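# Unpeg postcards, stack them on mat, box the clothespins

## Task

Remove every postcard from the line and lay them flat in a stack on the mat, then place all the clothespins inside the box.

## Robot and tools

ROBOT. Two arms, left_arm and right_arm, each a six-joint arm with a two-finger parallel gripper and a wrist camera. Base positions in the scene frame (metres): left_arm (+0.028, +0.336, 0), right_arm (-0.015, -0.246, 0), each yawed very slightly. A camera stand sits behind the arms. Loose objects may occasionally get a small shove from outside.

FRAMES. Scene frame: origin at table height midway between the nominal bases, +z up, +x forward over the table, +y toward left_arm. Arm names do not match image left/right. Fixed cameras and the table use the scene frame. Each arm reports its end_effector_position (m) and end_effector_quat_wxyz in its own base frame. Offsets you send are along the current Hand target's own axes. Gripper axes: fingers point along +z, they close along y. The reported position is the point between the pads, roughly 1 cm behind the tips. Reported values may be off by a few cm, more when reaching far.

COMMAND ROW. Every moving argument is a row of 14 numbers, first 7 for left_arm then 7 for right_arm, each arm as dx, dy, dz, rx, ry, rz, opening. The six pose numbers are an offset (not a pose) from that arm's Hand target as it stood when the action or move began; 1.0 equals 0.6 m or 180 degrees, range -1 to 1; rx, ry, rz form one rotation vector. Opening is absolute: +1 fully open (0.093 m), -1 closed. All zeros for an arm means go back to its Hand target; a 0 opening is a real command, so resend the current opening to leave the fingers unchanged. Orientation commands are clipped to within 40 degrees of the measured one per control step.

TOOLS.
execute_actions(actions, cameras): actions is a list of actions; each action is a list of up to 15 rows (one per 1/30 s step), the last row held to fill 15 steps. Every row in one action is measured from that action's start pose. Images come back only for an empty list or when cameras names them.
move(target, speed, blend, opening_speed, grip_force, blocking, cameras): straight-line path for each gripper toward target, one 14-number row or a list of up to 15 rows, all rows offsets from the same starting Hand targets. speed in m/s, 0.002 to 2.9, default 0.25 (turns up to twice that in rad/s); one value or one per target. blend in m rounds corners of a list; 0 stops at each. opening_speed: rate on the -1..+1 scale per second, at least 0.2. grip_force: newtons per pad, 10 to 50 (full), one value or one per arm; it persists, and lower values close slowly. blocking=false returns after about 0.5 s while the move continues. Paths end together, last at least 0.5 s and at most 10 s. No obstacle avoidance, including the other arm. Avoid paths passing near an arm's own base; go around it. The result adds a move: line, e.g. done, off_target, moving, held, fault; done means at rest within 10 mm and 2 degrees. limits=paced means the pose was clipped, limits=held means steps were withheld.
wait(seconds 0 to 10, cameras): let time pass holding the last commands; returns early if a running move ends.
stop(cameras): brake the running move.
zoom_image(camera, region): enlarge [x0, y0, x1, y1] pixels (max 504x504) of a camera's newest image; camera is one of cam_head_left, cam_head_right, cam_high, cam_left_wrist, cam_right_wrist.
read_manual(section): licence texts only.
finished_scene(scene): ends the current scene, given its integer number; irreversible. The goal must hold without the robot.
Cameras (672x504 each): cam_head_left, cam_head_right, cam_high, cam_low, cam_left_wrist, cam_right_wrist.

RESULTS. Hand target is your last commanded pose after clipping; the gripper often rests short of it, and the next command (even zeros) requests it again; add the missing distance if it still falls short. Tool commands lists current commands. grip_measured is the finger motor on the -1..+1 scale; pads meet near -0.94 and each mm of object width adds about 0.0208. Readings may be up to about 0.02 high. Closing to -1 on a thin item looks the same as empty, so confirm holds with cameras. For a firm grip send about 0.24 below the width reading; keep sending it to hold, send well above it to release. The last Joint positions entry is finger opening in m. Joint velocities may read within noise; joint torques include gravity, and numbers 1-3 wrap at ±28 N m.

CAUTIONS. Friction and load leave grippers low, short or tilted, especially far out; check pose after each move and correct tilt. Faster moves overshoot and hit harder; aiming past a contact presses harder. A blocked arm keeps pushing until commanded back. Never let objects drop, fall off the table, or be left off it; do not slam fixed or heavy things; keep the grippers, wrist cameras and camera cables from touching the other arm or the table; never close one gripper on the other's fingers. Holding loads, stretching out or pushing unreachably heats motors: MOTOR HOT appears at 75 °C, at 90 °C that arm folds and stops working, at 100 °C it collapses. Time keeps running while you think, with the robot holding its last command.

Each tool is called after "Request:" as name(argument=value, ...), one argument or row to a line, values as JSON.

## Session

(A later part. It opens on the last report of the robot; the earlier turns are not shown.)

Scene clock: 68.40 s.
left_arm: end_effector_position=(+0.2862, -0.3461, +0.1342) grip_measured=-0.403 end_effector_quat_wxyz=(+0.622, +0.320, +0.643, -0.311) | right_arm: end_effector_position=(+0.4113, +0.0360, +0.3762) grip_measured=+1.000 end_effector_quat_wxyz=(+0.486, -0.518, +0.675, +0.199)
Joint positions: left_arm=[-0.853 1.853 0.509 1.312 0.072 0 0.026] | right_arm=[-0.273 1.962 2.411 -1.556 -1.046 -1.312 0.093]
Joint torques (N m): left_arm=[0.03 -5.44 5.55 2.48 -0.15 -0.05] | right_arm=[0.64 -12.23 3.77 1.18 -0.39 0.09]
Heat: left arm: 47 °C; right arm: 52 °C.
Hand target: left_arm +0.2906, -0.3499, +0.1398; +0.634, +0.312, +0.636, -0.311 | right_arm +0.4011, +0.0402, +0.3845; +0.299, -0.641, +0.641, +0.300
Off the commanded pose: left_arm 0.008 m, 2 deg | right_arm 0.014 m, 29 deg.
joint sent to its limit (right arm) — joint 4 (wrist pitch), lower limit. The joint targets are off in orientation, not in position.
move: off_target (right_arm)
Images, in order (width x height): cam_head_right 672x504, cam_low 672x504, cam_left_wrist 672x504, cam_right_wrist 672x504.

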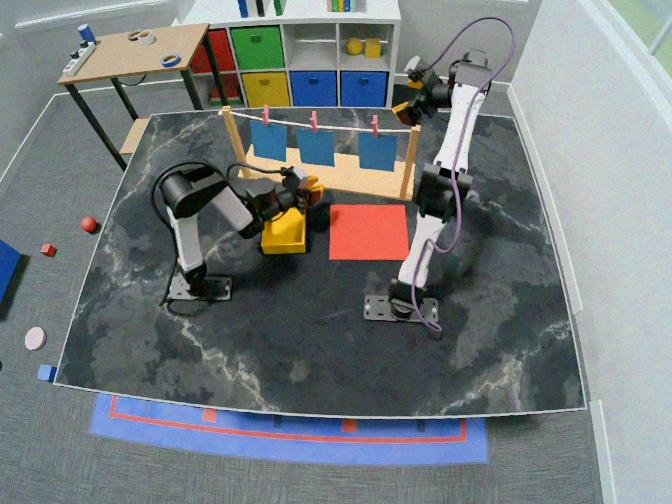

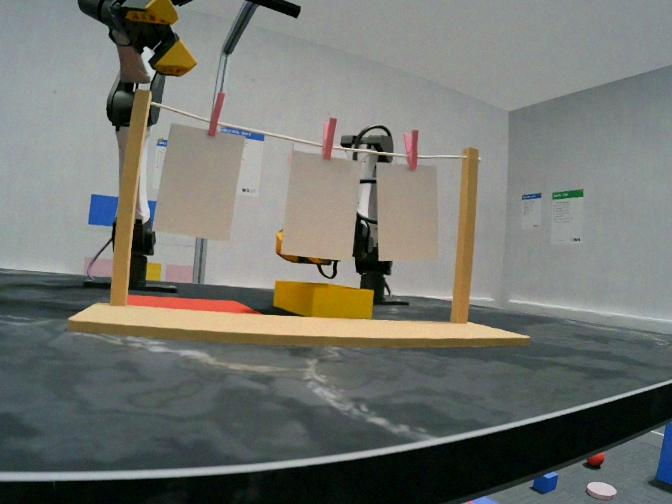

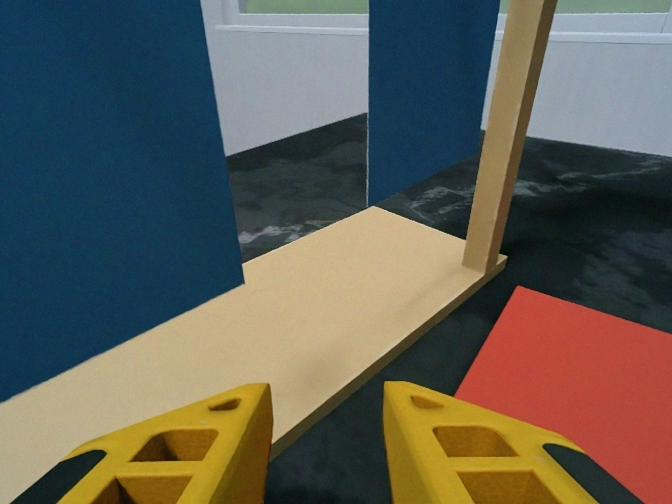

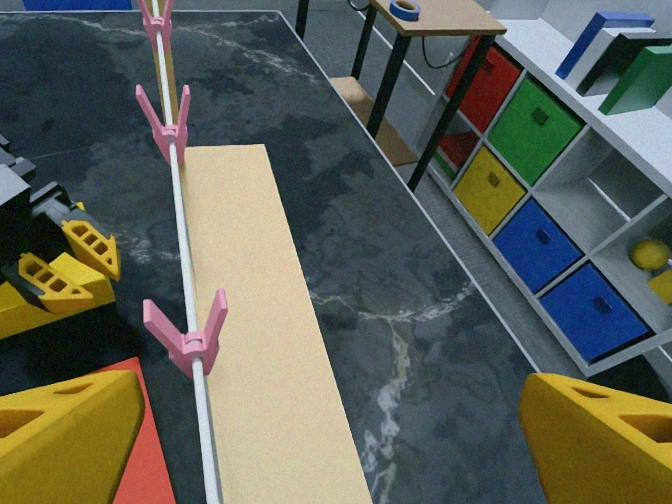

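Request:
move(
  target=[0.01,0.01,0.075,0,0,0,-0.4,0,0,0,0,0,0,1],
  speed=0.12,
  cameras=["cam_left_wrist","cam_right_wrist","cam_low"],
)

Request:
zoom_image(
  camera="cam_low",
  region=[110, 80, 400, 340],
)

Scene clock: 72.13 s.
left_arm: end_effector_position=(+0.3161, -0.3803, +0.1385) grip_measured=-0.403 end_effector_quat_wxyz=(+0.635, +0.314, +0.630, -0.316) | right_arm: end_effector_position=(+0.4113, +0.0360, +0.3762) grip_measured=+1.000 end_effector_quat_wxyz=(+0.486, -0.518, +0.675, +0.199)
Joint positions: left_arm=[-0.853 1.985 0.698 1.295 0.072 0 0.026] | right_arm=[-0.273 1.962 2.411 -1.556 -1.046 -1.312 0.093]
Joint torques (N m): left_arm=[1.02 -6.64 5.78 2.07 -0.07 -0.08] | right_arm=[0.64 -12.29 3.74 1.16 -0.4 0.09]
Heat: left arm: 47 °C; right arm: 52 °C.
Hand target: left_arm +0.3228, -0.3818, +0.1336; +0.634, +0.312, +0.636, -0.311 | right_arm +0.4011, +0.0402, +0.3845; +0.299, -0.641, +0.641, +0.300
Off the commanded pose: left_arm 0.008 m, 1 deg | right_arm 0.014 m, 28 deg.
joint sent to its limit (right arm) — joint 4 (wrist pitch), lower limit. The joint targets are off in orientation, not in position.
move: off_target (right_arm)
Images, in order (width x height): cam_low 672x504, cam_left_wrist 672x504, cam_right_wrist 672x504.

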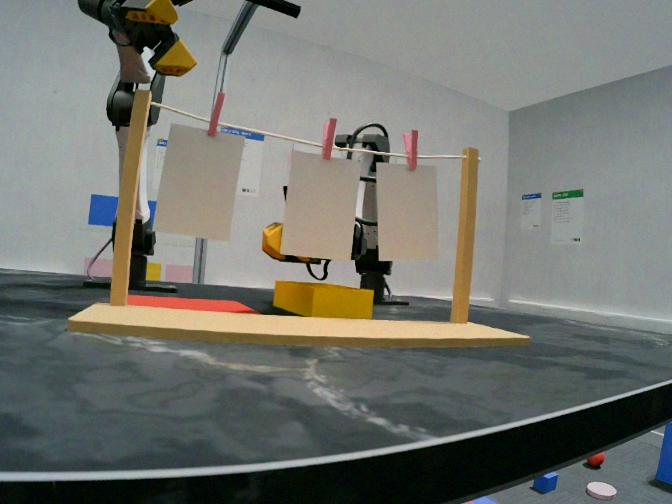

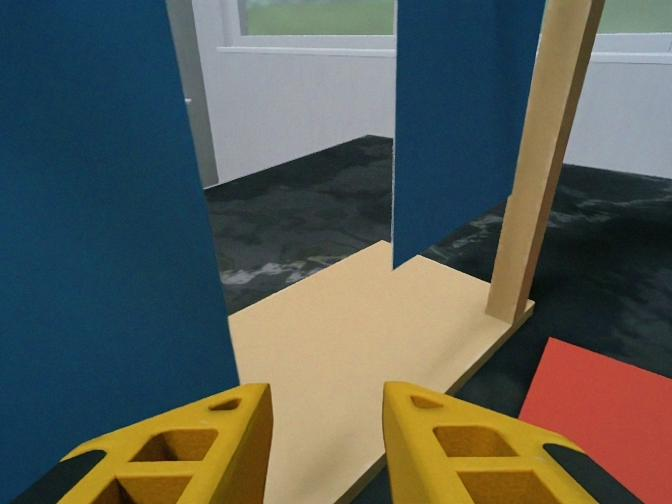

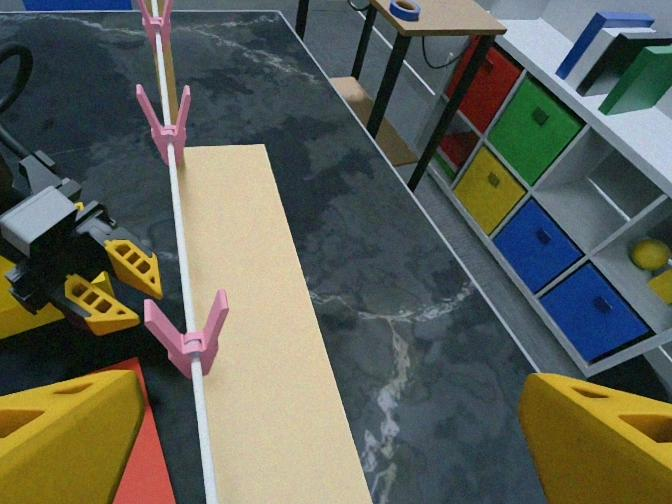

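Scaled by 1.738 from the camera's 672x504 image, which has a finer 960x720 frame.

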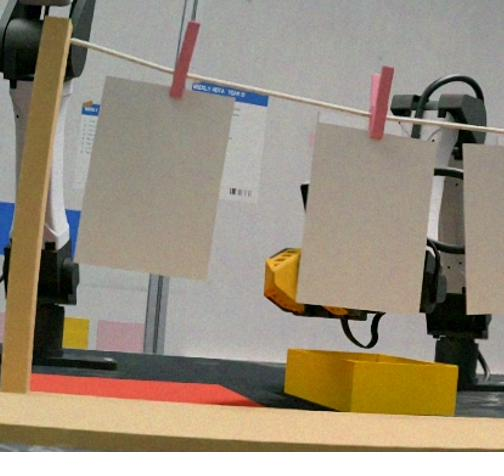

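Request:
move(
  target=[
    [-0.028,-0.05,0,0,0,0,-0.4,0,0,0,0,0,0,1],
    [-0.028,-0.05,0.09,0,0,0,-0.4,0,0,0,0,0,0,1],
  ],
  speed=0.12,
  cameras=["cam_left_wrist","cam_right_wrist","cam_low"],
)

Request:
zoom_image(
  camera="cam_low",
  region=[110, 80, 400, 340],
)

Scene clock: 75.80 s.
left_arm: end_effector_position=(+0.3266, -0.4396, +0.1562) grip_measured=-0.403 end_effector_quat_wxyz=(+0.636, +0.315, +0.629, -0.318) | right_arm: end_effector_position=(+0.4113, +0.0360, +0.3762) grip_measured=+1.000 end_effector_quat_wxyz=(+0.486, -0.518, +0.675, +0.199)
Joint positions: left_arm=[-0.934 2.057 0.943 1.125 -0.006 0 0.026] | right_arm=[-0.273 1.962 2.411 -1.556 -1.046 -1.312 0.093]
Joint torques (N m): left_arm=[0.65 -8.18 6.6 2.06 -0.16 -0.05] | right_arm=[0.64 -12.27 3.74 1.17 -0.4 0.09]
Heat: left arm: 48 °C; right arm: 51 °C.
Hand target: left_arm +0.3322, -0.4429, +0.1503; +0.634, +0.312, +0.636, -0.311 | right_arm +0.4011, +0.0402, +0.3845; +0.299, -0.641, +0.641, +0.300
Off the commanded pose: left_arm 0.009 m, 1 deg | right_arm 0.014 m, 28 deg.
joint sent to its limit (right arm) — joint 4 (wrist pitch), lower limit. The joint targets are off in orientation, not in position.
move: off_target (right_arm)
Images, in order (width x height): cam_low 672x504, cam_left_wrist 672x504, cam_right_wrist 672x504.

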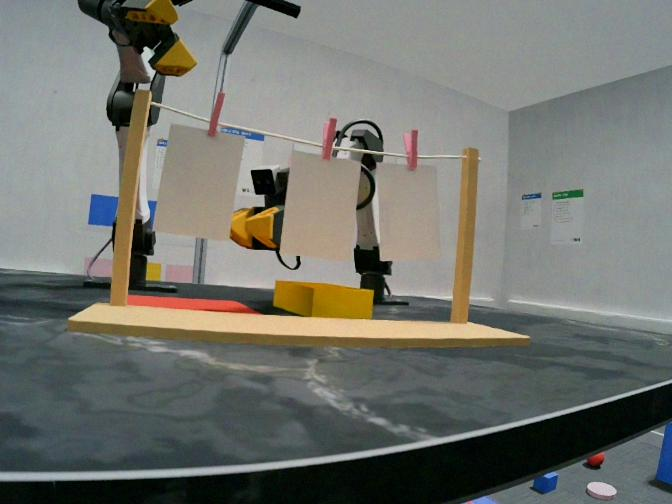

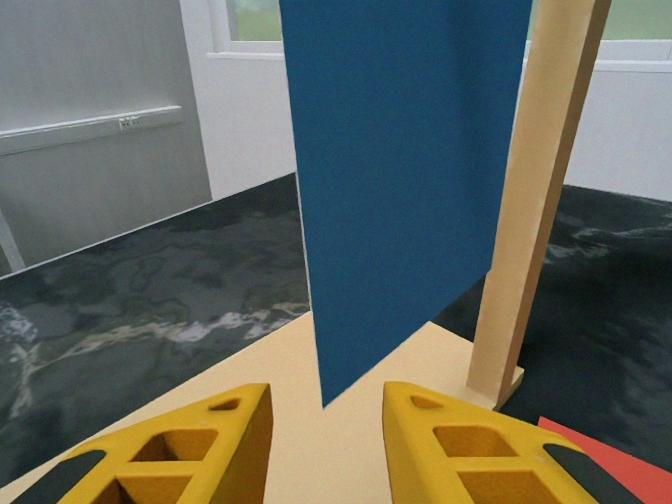

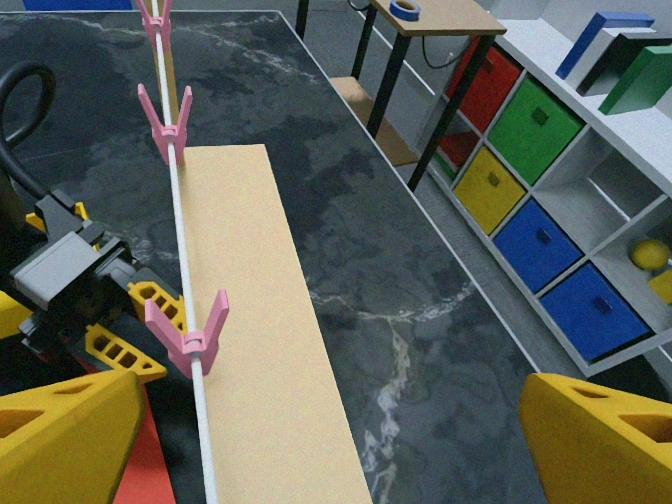

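Scaled by 1.738 from the camera's 672x504 image, which has a finer 960x720 frame.

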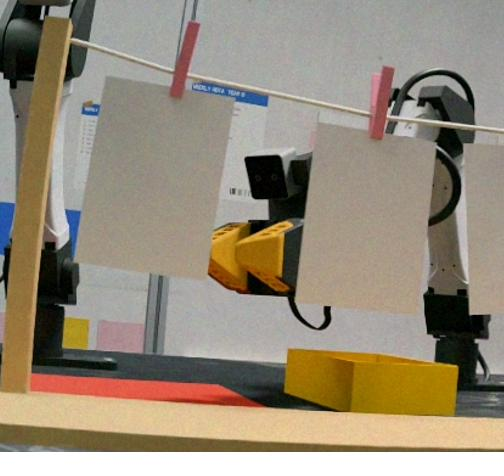

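Request:
move(
  target=[0,-0.002,0.04,0,0,0,-0.4,0,0,0,0,0,0,1],
  speed=0.1,
)

Request:
move(
  target=[0,0,0,0,0,0,-0.96,0,0,0,0,0,0,1],
  grip_force=[15,50],
  cameras=["cam_left_wrist","cam_right_wrist","cam_low"],
)

Request:
zoom_image(
  camera="cam_low",
  region=[110, 80, 400, 340],
)

Scene clock: 77.77 s.
left_arm: end_effector_position=(+0.3408, -0.4588, +0.1568) grip_measured=-0.403 end_effector_quat_wxyz=(+0.636, +0.315, +0.629, -0.318) | right_arm: end_effector_position=(+0.4113, +0.0360, +0.3762) grip_measured=+1.000 end_effector_quat_wxyz=(+0.486, -0.518, +0.675, +0.199)
Joint positions: left_arm=[-0.934 2.118 1.056 1.073 -0.006 0 0.026] | right_arm=[-0.273 1.962 2.411 -1.556 -1.046 -1.312 0.093]
Joint torques (N m): left_arm=[0.31 -8.8 6.98 2.01 -0.22 -0.02] | right_arm=[0.62 -12.3 3.75 1.16 -0.4 0.09]
Heat: left arm: 48 °C; right arm: 51 °C.
Hand target: left_arm +0.3460, -0.4626, +0.1503; +0.634, +0.312, +0.636, -0.311 | right_arm +0.4011, +0.0402, +0.3845; +0.299, -0.641, +0.641, +0.300
Off the commanded pose: left_arm 0.009 m, 1 deg | right_arm 0.014 m, 28 deg.
joint sent to its limit (right arm) — joint 4 (wrist pitch), lower limit. The joint targets are off in orientation, not in position.
move: off_target (right_arm)

Scene clock: 81.47 s.
left_arm: end_effector_position=(+0.3408, -0.4588, +0.1567) grip_measured=-0.938 end_effector_quat_wxyz=(+0.636, +0.315, +0.629, -0.318) | right_arm: end_effector_position=(+0.4113, +0.0360, +0.3762) grip_measured=+1.000 end_effector_quat_wxyz=(+0.486, -0.518, +0.675, +0.199)
Joint positions: left_arm=[-0.934 2.118 1.056 1.073 -0.006 0 0] | right_arm=[-0.273 1.962 2.411 -1.556 -1.046 -1.312 0.093]
Joint torques (N m): left_arm=[0.28 -8.68 7.1 2.02 -0.26 -0.04] | right_arm=[0.62 -12.27 3.77 1.18 -0.4 0.09]
Heat: left arm: 49 °C; right arm: 51 °C.
Hand target: left_arm +0.3460, -0.4626, +0.1503; +0.634, +0.312, +0.636, -0.311 | right_arm +0.4011, +0.0402, +0.3845; +0.299, -0.641, +0.641, +0.300
Off the commanded pose: left_arm 0.009 m, 1 deg | right_arm 0.014 m, 28 deg.
joint sent to its limit (right arm) — joint 4 (wrist pitch), lower limit. The joint targets are off in orientation, not in position.
grip_force (N): 15, 50
move: off_target (right_arm)
Images, in order (width x height): cam_low 672x504, cam_left_wrist 672x504, cam_right_wrist 672x504.

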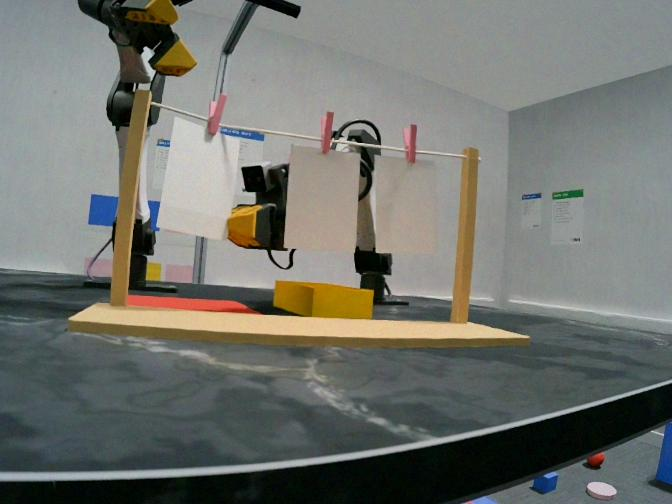

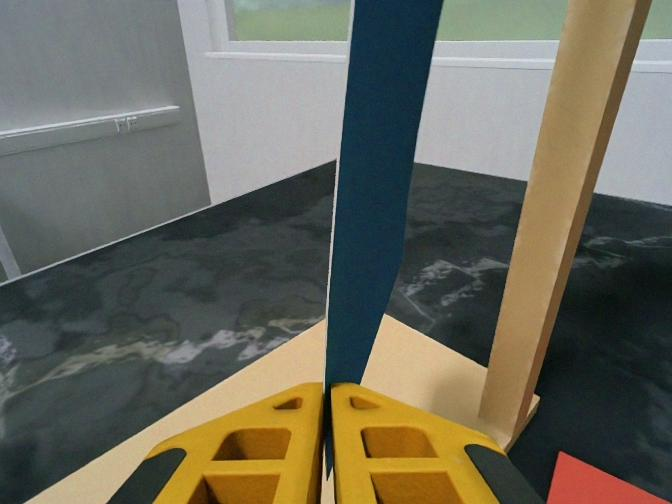

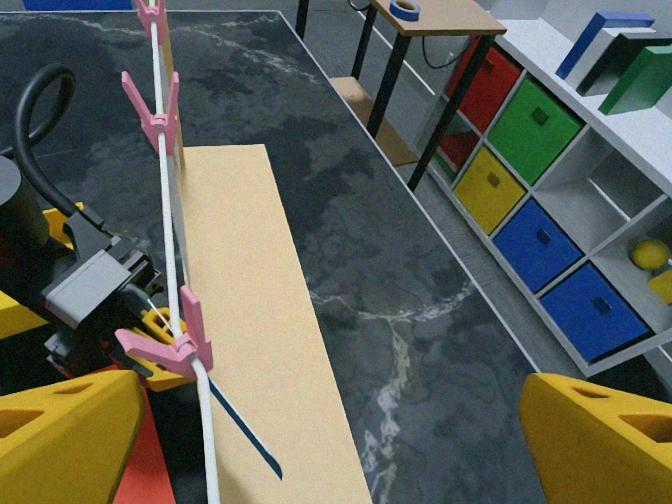

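Scaled by 1.738 from the camera's 672x504 image, which has a finer 960x720 frame.

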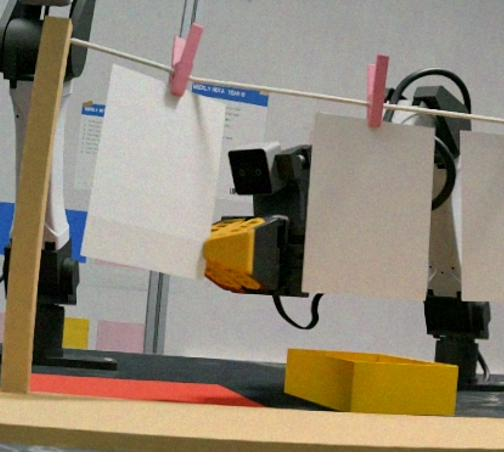

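Request:
move(
  target=[0,0,-0.012,0.183,0,0,-0.96,0,0,0,0,0,0,1],
  speed=0.15,
  cameras=["cam_left_wrist","cam_right_wrist","cam_low"],
)

Request:
zoom_image(
  camera="cam_right_wrist",
  region=[20, 200, 320, 504],
)

Scene clock: 87.40 s.
left_arm: end_effector_position=(+0.3357, -0.4552, +0.1566) grip_measured=-0.954 end_effector_quat_wxyz=(+0.524, +0.478, +0.518, -0.478) | right_arm: end_effector_position=(+0.4113, +0.0360, +0.3762) grip_measured=+1.000 end_effector_quat_wxyz=(+0.486, -0.518, +0.675, +0.199)
Joint positions: left_arm=[-0.73 2.193 1.195 1.007 0.755 0 0] | right_arm=[-0.273 1.962 2.411 -1.556 -1.046 -1.312 0.093]
Joint torques (N m): left_arm=[1.13 -9.33 7.06 1.85 0.2 -0.02] | right_arm=[0.62 -12.3 3.71 1.18 -0.39 0.08]
Heat: left arm: 49 °C; right arm: 50 °C.
Hand target: left_arm +0.3415, -0.4569, +0.1503; +0.519, +0.479, +0.521, -0.479 | right_arm +0.4011, +0.0402, +0.3845; +0.299, -0.641, +0.641, +0.300
Off the commanded pose: left_arm 0.009 m, 1 deg | right_arm 0.014 m, 28 deg.
joint sent to its limit (right arm) — joint 4 (wrist pitch), lower limit. The joint targets are off in orientation, not in position.
grip_force (N): 15, 50
move: off_target (right_arm)
Images, in order (width x height): cam_low 672x504, cam_left_wrist 672x504, cam_right_wrist 672x504.

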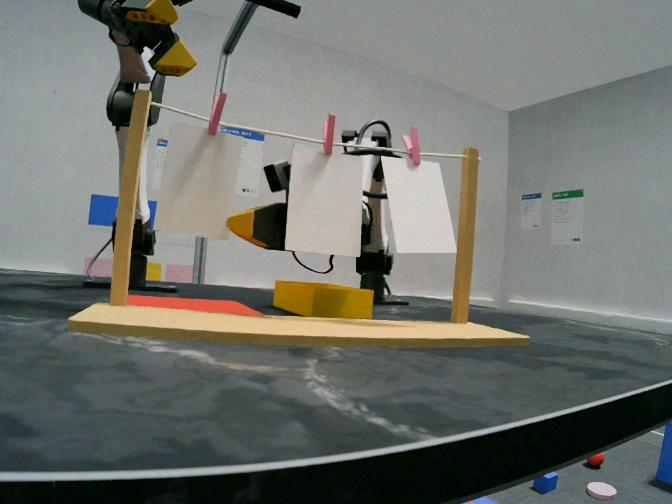

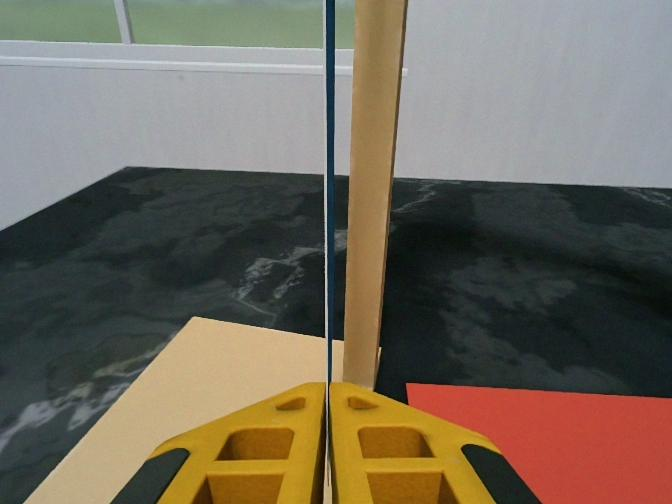

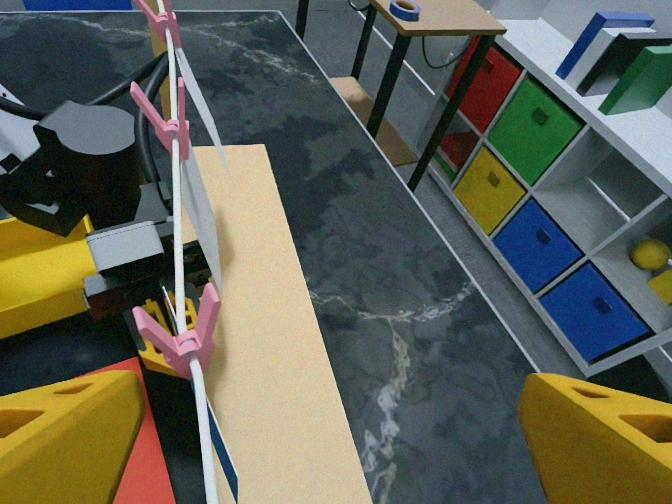

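Scaled by 1.658 from the camera's 672x504 image, which has a finer 960x720 frame.

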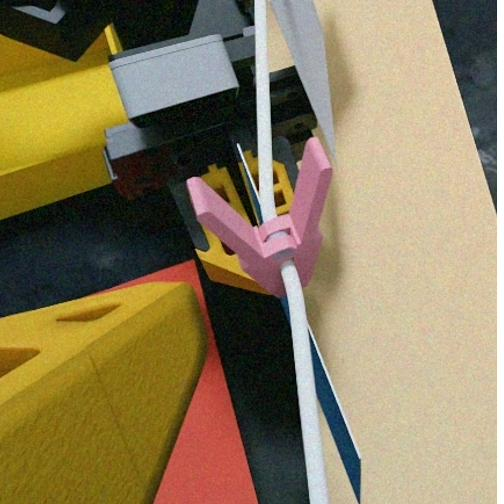

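Request:
move(
  target=[0,0.027,0,0.1,0,0,-0.96,0,0,0,0,0,0,1],
  speed=0.15,
  cameras=["cam_right_wrist","cam_low"],
)

Request:
zoom_image(
  camera="cam_right_wrist",
  region=[20, 200, 320, 504],
)

Scene clock: 90.03 s.
left_arm: end_effector_position=(+0.3521, -0.4553, +0.1576) grip_measured=-0.954 end_effector_quat_wxyz=(+0.444, +0.554, +0.437, -0.552) | right_arm: end_effector_position=(+0.4113, +0.0360, +0.3762) grip_measured=+1.000 end_effector_quat_wxyz=(+0.486, -0.518, +0.675, +0.199)
Joint positions: left_arm=[-0.641 2.353 1.501 0.864 1.156 -0.001 0] | right_arm=[-0.273 1.962 2.411 -1.556 -1.046 -1.312 0.093]
Joint torques (N m): left_arm=[1.01 -10.51 7.35 1.52 0.15 0] | right_arm=[0.62 -12.29 3.73 1.16 -0.39 0.09]
Heat: left arm: 50 °C; right arm: 50 °C.
Hand target: left_arm +0.3576, -0.4556, +0.1502; +0.438, +0.554, +0.440, -0.554 | right_arm +0.4011, +0.0402, +0.3845; +0.299, -0.641, +0.641, +0.300
Off the commanded pose: left_arm 0.009 m, 1 deg | right_arm 0.014 m, 28 deg.
joint sent to its limit (right arm) — joint 4 (wrist pitch), lower limit. The joint targets are off in orientation, not in position.
grip_force (N): 15, 50
move: off_target (right_arm)
Images, in order (width x height): cam_low 672x504, cam_right_wrist 672x504.

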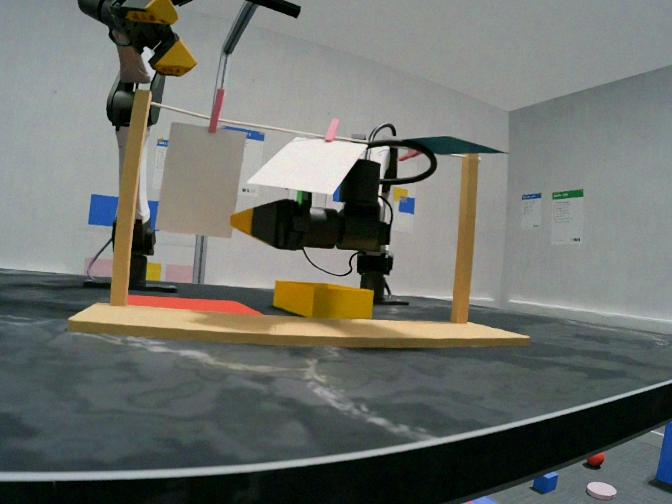

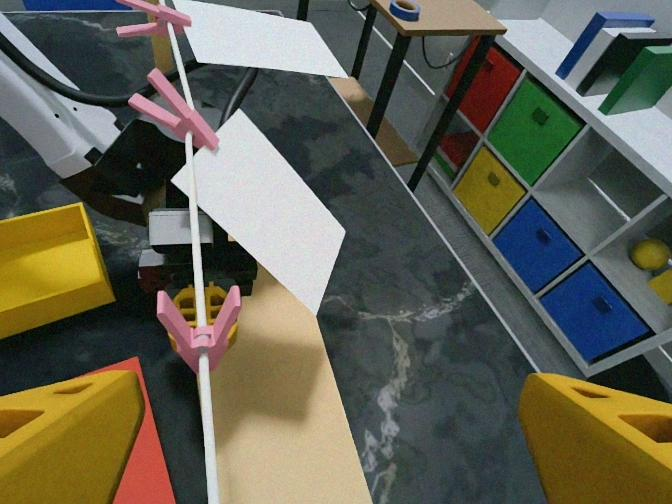

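Scaled by 1.658 from the camera's 672x504 image, which has a finer 960x720 frame.

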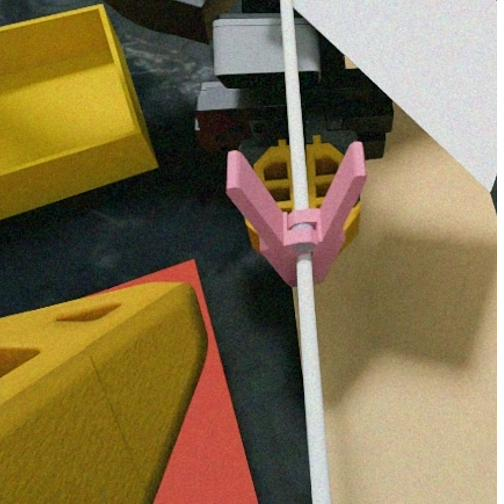

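Request:
move(
  target=[0,0,0,0,0,0,-0.96,0.038,0.072,0.053,0.149,-0.053,0.009,1],
  speed=0.15,
  cameras=["cam_right_wrist"],
)

Scene clock: 93.23 s.
left_arm: end_effector_position=(+0.3521, -0.4552, +0.1575) grip_measured=-0.954 end_effector_quat_wxyz=(+0.444, +0.554, +0.437, -0.553) | right_arm: end_effector_position=(+0.3625, +0.0495, +0.3408) grip_measured=+1.000 end_effector_quat_wxyz=(+0.478, -0.517, +0.679, +0.207)
Joint positions: left_arm=[-0.641 2.353 1.501 0.864 1.156 -0.001 0] | right_arm=[-0.273 1.652 1.856 -1.343 -1.044 -1.324 0.093]
Joint torques (N m): left_arm=[1.02 -10.65 7.17 1.58 0.16 -0.01] | right_arm=[-0.43 -9.42 4.23 1.39 -0.55 0.21]
Heat: left arm: 51 °C; right arm: 50 °C.
Hand target: left_arm +0.3576, -0.4556, +0.1502; +0.438, +0.554, +0.440, -0.554 | right_arm +0.3578, +0.0500, +0.3468; +0.486, -0.518, +0.675, +0.199
Off the commanded pose: left_arm 0.009 m, 1 deg | right_arm 0.008 m, 1 deg.
grip_force (N): 15, 50
move: done
Images, in order (width x height): cam_right_wrist 672x504.

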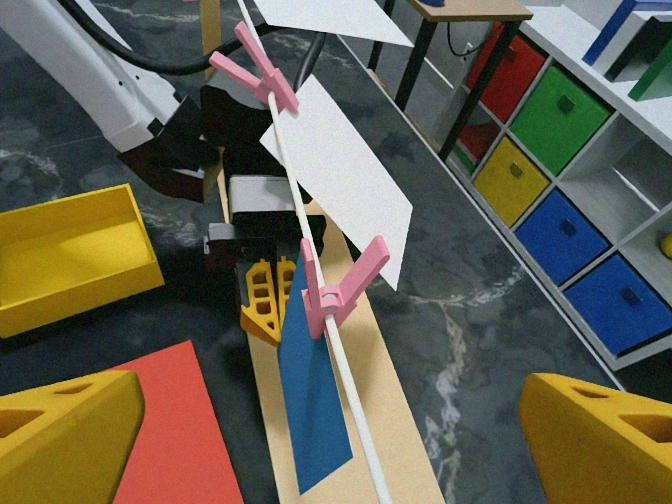

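Request:
move(
  target=[0,0,0,0,0,0,-0.96,-0.006,-0.003,0.1,0,0,0,1],
  speed=0.1,
  cameras=["cam_right_wrist","cam_low"],
)

Request:
zoom_image(
  camera="cam_low",
  region=[110, 60, 400, 320],
)

Scene clock: 95.63 s.
left_arm: end_effector_position=(+0.3521, -0.4552, +0.1575) grip_measured=-0.954 end_effector_quat_wxyz=(+0.444, +0.554, +0.437, -0.553) | right_arm: end_effector_position=(+0.3911, +0.0967, +0.3182) grip_measured=+1.000 end_effector_quat_wxyz=(+0.481, -0.516, +0.678, +0.209)
Joint positions: left_arm=[-0.641 2.353 1.501 0.864 1.156 -0.001 0] | right_arm=[-0.109 1.623 1.686 -0.976 -0.965 -1.056 0.093]
Joint torques (N m): left_arm=[1.03 -10.61 7.3 1.55 0.14 0] | right_arm=[0.32 -9.88 4.66 1.77 -0.31 0.26]
Heat: left arm: 52 °C; right arm: 50 °C.
Hand target: left_arm +0.3576, -0.4556, +0.1502; +0.438, +0.554, +0.440, -0.554 | right_arm +0.3863, +0.0976, +0.3234; +0.486, -0.518, +0.675, +0.200
Off the commanded pose: left_arm 0.009 m, 1 deg | right_arm 0.007 m, 1 deg.
grip_force (N): 15, 50
move: done
Images, in order (width x height): cam_low 672x504, cam_right_wrist 672x504.

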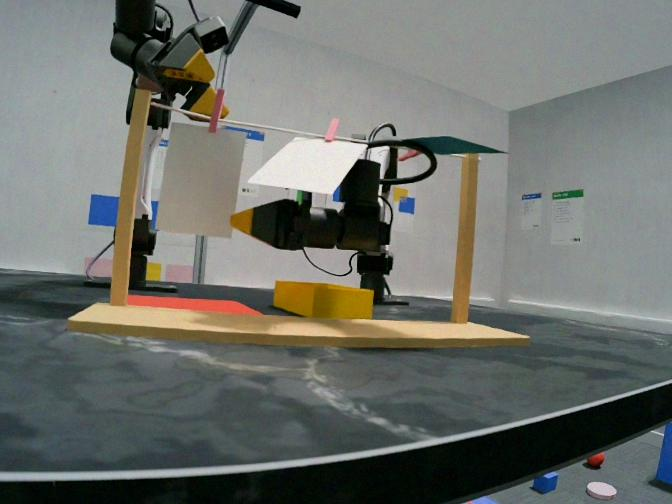

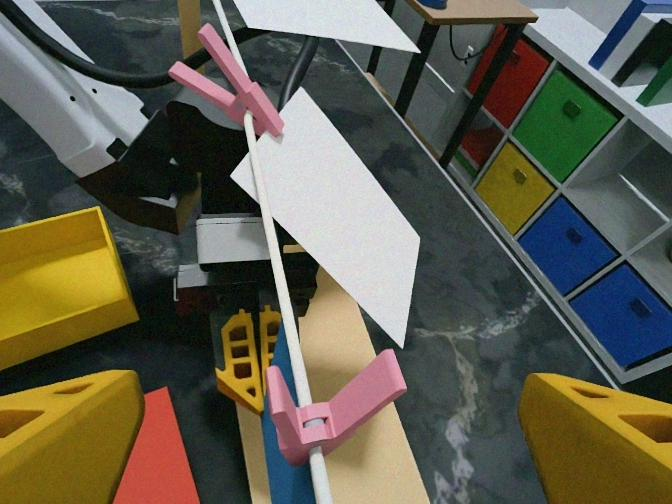

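Scaled by 1.738 from the camera's 672x504 image, which has a finer 960x720 frame.

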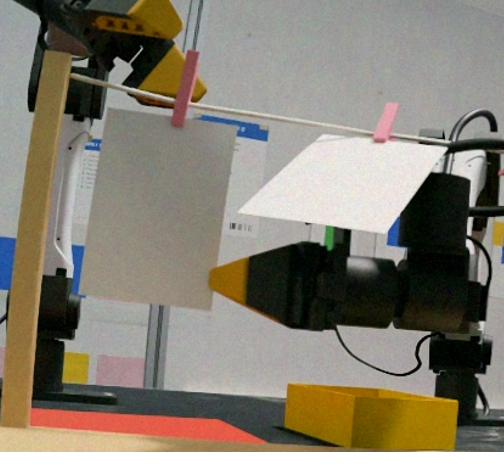

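Request:
move(
  target=[0,0,0,0,0,0,-0.96,0,0,0.005,0,0,0,-0.96],
  grip_force=[15,30],
  cameras=["cam_right_wrist","cam_low"],
)

Request:
zoom_image(
  camera="cam_right_wrist",
  region=[180, 250, 480, 504],
)

Request:
zoom_image(
  camera="cam_low",
  region=[110, 60, 400, 320],
)

Scene clock: 102.27 s.
left_arm: end_effector_position=(+0.3520, -0.4552, +0.1568) grip_measured=-0.954 end_effector_quat_wxyz=(+0.442, +0.554, +0.438, -0.553) | right_arm: end_effector_position=(+0.3928, +0.0978, +0.3167) grip_measured=-0.652 end_effector_quat_wxyz=(+0.481, -0.515, +0.678, +0.208)
Joint positions: left_arm=[-0.641 2.353 1.501 0.858 1.156 -0.001 0] | right_arm=[-0.104 1.622 1.678 -0.958 -0.959 -1.045 0.014]
Joint torques (N m): left_arm=[0.96 -10.66 7.54 1.57 0.17 -0.03] | right_arm=[0.58 -9.92 4.77 1.76 -0.32 0.22]
Heat: left arm: 54 °C; right arm: 49 °C.
Hand target: left_arm +0.3576, -0.4556, +0.1502; +0.438, +0.554, +0.440, -0.554 | right_arm +0.3877, +0.0999, +0.3220; +0.486, -0.518, +0.675, +0.200
Off the commanded pose: left_arm 0.009 m, 1 deg | right_arm 0.008 m, 1 deg.
grip_force (N): 15, 30
move: done
Images, in order (width x height): cam_low 672x504, cam_right_wrist 672x504.

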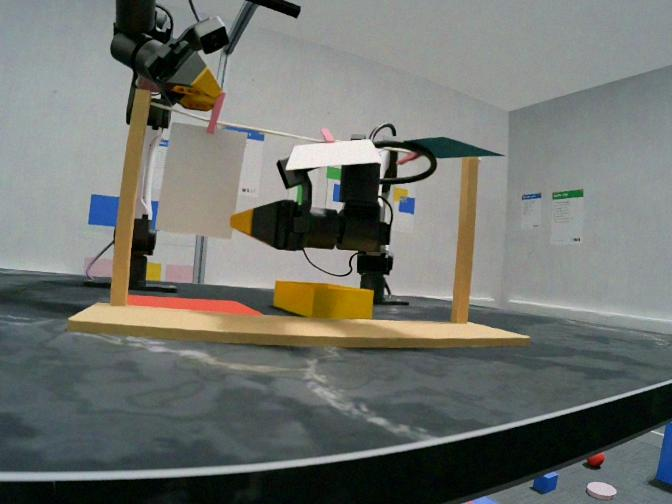

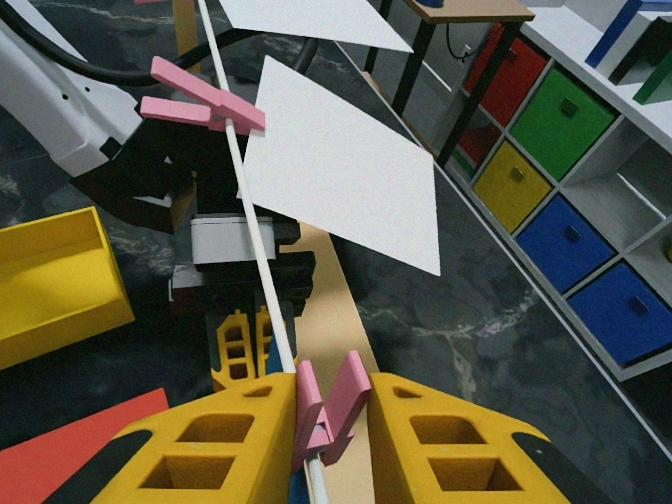

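Scaled by 1.680 from the camera's 672x504 image, which has a finer 960x720 frame.

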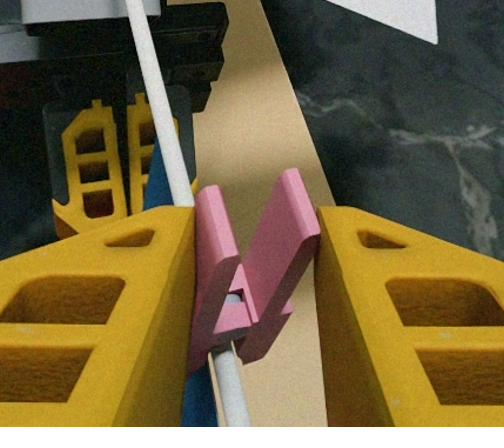

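Scaled by 1.738 from the camera's 672x504 image, which has a finer 960x720 frame.

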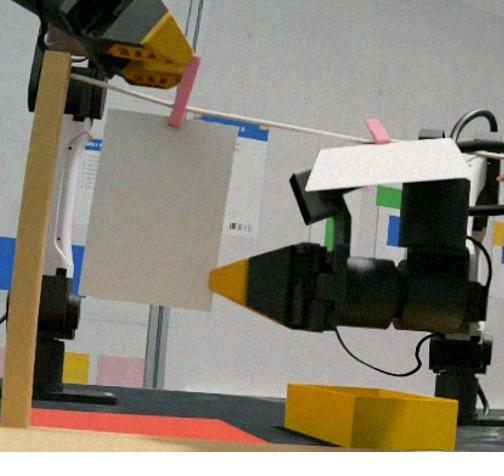

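Request:
move(
  target=[0,0,0,0,0,0,-0.96,0,0,0,0,0,0,-1],
  grip_force=[20,50],
  cameras=["cam_right_wrist"],
)

Request:
zoom_image(
  camera="cam_right_wrist",
  region=[180, 250, 480, 504],
)

Scene clock: 103.30 s.
left_arm: end_effector_position=(+0.3520, -0.4552, +0.1568) grip_measured=-0.954 end_effector_quat_wxyz=(+0.442, +0.554, +0.438, -0.553) | right_arm: end_effector_position=(+0.3928, +0.0978, +0.3167) grip_measured=-0.720 end_effector_quat_wxyz=(+0.481, -0.515, +0.678, +0.208)
Joint positions: left_arm=[-0.641 2.353 1.501 0.858 1.156 -0.001 0] | right_arm=[-0.104 1.622 1.678 -0.958 -0.959 -1.045 0.011]
Joint torques (N m): left_arm=[1.09 -10.56 7.5 1.57 0.18 0.03] | right_arm=[0.58 -9.94 4.75 1.76 -0.32 0.21]
Heat: left arm: 54 °C; right arm: 49 °C.
Hand target: left_arm +0.3576, -0.4556, +0.1502; +0.438, +0.554, +0.440, -0.554 | right_arm +0.3877, +0.0999, +0.3220; +0.486, -0.518, +0.675, +0.200
Off the commanded pose: left_arm 0.009 m, 1 deg | right_arm 0.008 m, 1 deg.
grip_force (N): 20, 50
move: done
Images, in order (width x height): cam_right_wrist 672x504.

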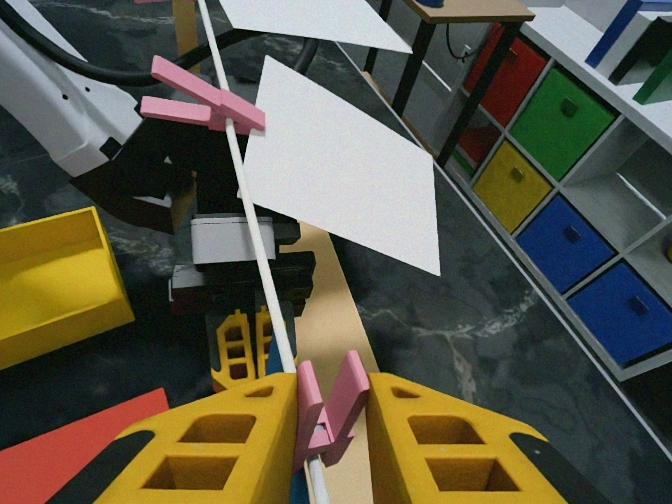

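Scaled by 1.680 from the camera's 672x504 image, which has a finer 960x720 frame.

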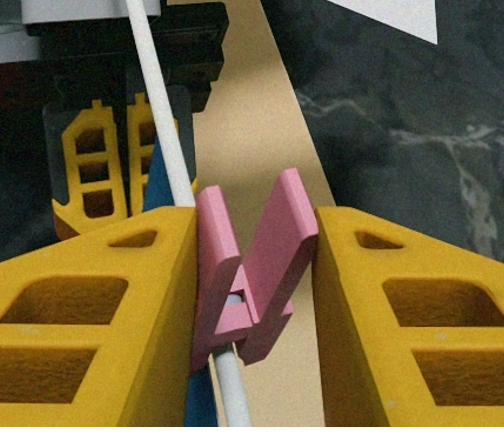

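Request:
move(
  target=[
    [0,0,0,0,0,0,-0.96,0,0,0,0,0,0,-0.2],
    [0,0,0,0,0,0,-0.96,-0.022,-0.006,-0.011,0,0,0,-0.2],
    [0,0,0,0,0,0,-0.96,-0.022,-0.006,-0.011,0,0,0,-0.96],
  ],
  grip_force=[20,40],
  cameras=["cam_right_wrist","cam_low"],
)

Request:
zoom_image(
  camera="cam_right_wrist",
  region=[180, 250, 480, 504],
)

Scene clock: 107.63 s.
left_arm: end_effector_position=(+0.3518, -0.4552, +0.1567) grip_measured=-0.954 end_effector_quat_wxyz=(+0.441, +0.554, +0.438, -0.553) | right_arm: end_effector_position=(+0.3889, +0.0981, +0.3242) grip_measured=-0.957 end_effector_quat_wxyz=(+0.478, -0.513, +0.681, +0.211)
Joint positions: left_arm=[-0.641 2.353 1.501 0.858 1.158 -0.001 0] | right_arm=[-0.104 1.622 1.714 -1.003 -0.959 -1.042 0]
Joint torques (N m): left_arm=[1.11 -10.61 7.24 1.6 0.15 -0.04] | right_arm=[0.64 -8.24 8.16 1.57 -0.32 0.22]
Heat: left arm: 55 °C; right arm: 50 °C.
Hand target: left_arm +0.3576, -0.4556, +0.1502; +0.438, +0.554, +0.440, -0.554 | right_arm +0.3878, +0.1001, +0.3373; +0.486, -0.518, +0.675, +0.200
Off the commanded pose: left_arm 0.009 m, 0 deg | right_arm 0.013 m, 2 deg.
grip_force (N): 20, 40
move: off_target (right_arm); target 3's new opening was sent with right_arm's hand 0.013 m and 2 deg from that target
Images, in order (width x height): cam_low 672x504, cam_right_wrist 672x504.

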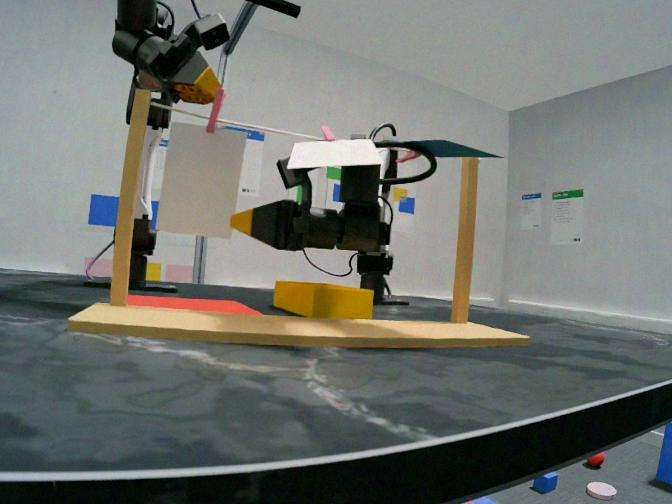

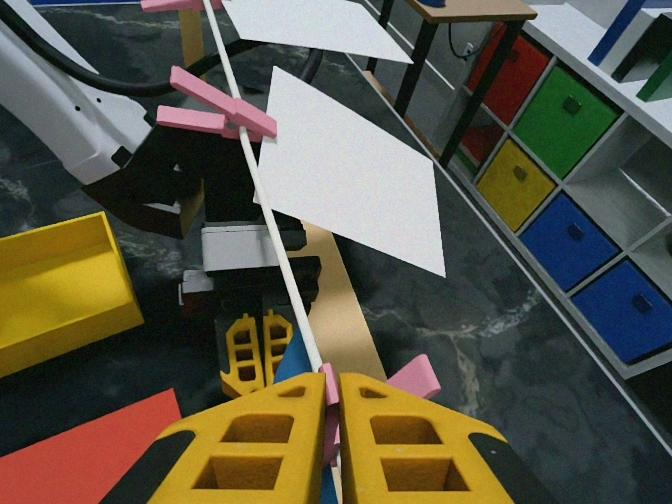

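Scaled by 1.680 from the camera's 672x504 image, which has a finer 960x720 frame.

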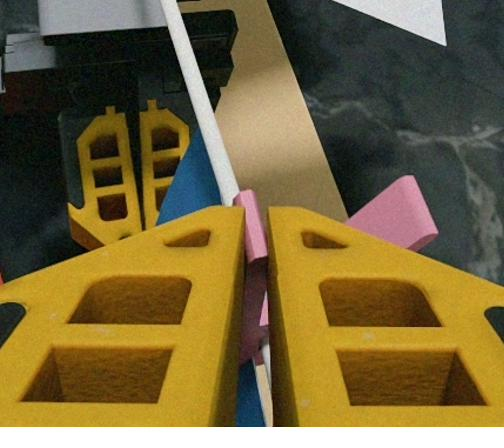

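Request:
move(
  target=[0,0,0,0,0,0,-0.96,0,0,0,0,0,0,1],
  cameras=["cam_right_wrist"],
)

Scene clock: 108.50 s.
left_arm: end_effector_position=(+0.3518, -0.4552, +0.1567) grip_measured=-0.954 end_effector_quat_wxyz=(+0.441, +0.554, +0.438, -0.553) | right_arm: end_effector_position=(+0.3889, +0.0981, +0.3242) grip_measured=+1.000 end_effector_quat_wxyz=(+0.478, -0.512, +0.682, +0.211)
Joint positions: left_arm=[-0.641 2.353 1.501 0.857 1.158 -0.001 0] | right_arm=[-0.104 1.622 1.714 -1.003 -0.959 -1.041 0.093]
Joint torques (N m): left_arm=[1.09 -10.77 7.36 1.62 0.15 0.01] | right_arm=[0.64 -8.23 8.16 1.58 -0.33 0.21]
Heat: left arm: 55 °C; right arm: 50 °C.
Hand target: left_arm +0.3576, -0.4556, +0.1502; +0.438, +0.554, +0.440, -0.554 | right_arm +0.3878, +0.1001, +0.3373; +0.486, -0.518, +0.675, +0.200
Off the commanded pose: left_arm 0.009 m, 0 deg | right_arm 0.013 m, 2 deg.
grip_force (N): 20, 40
move: off_target (right_arm)
Images, in order (width x height): cam_right_wrist 672x504.

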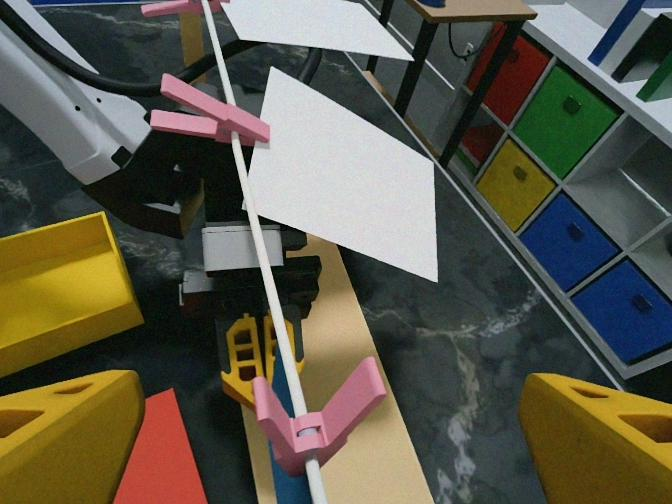

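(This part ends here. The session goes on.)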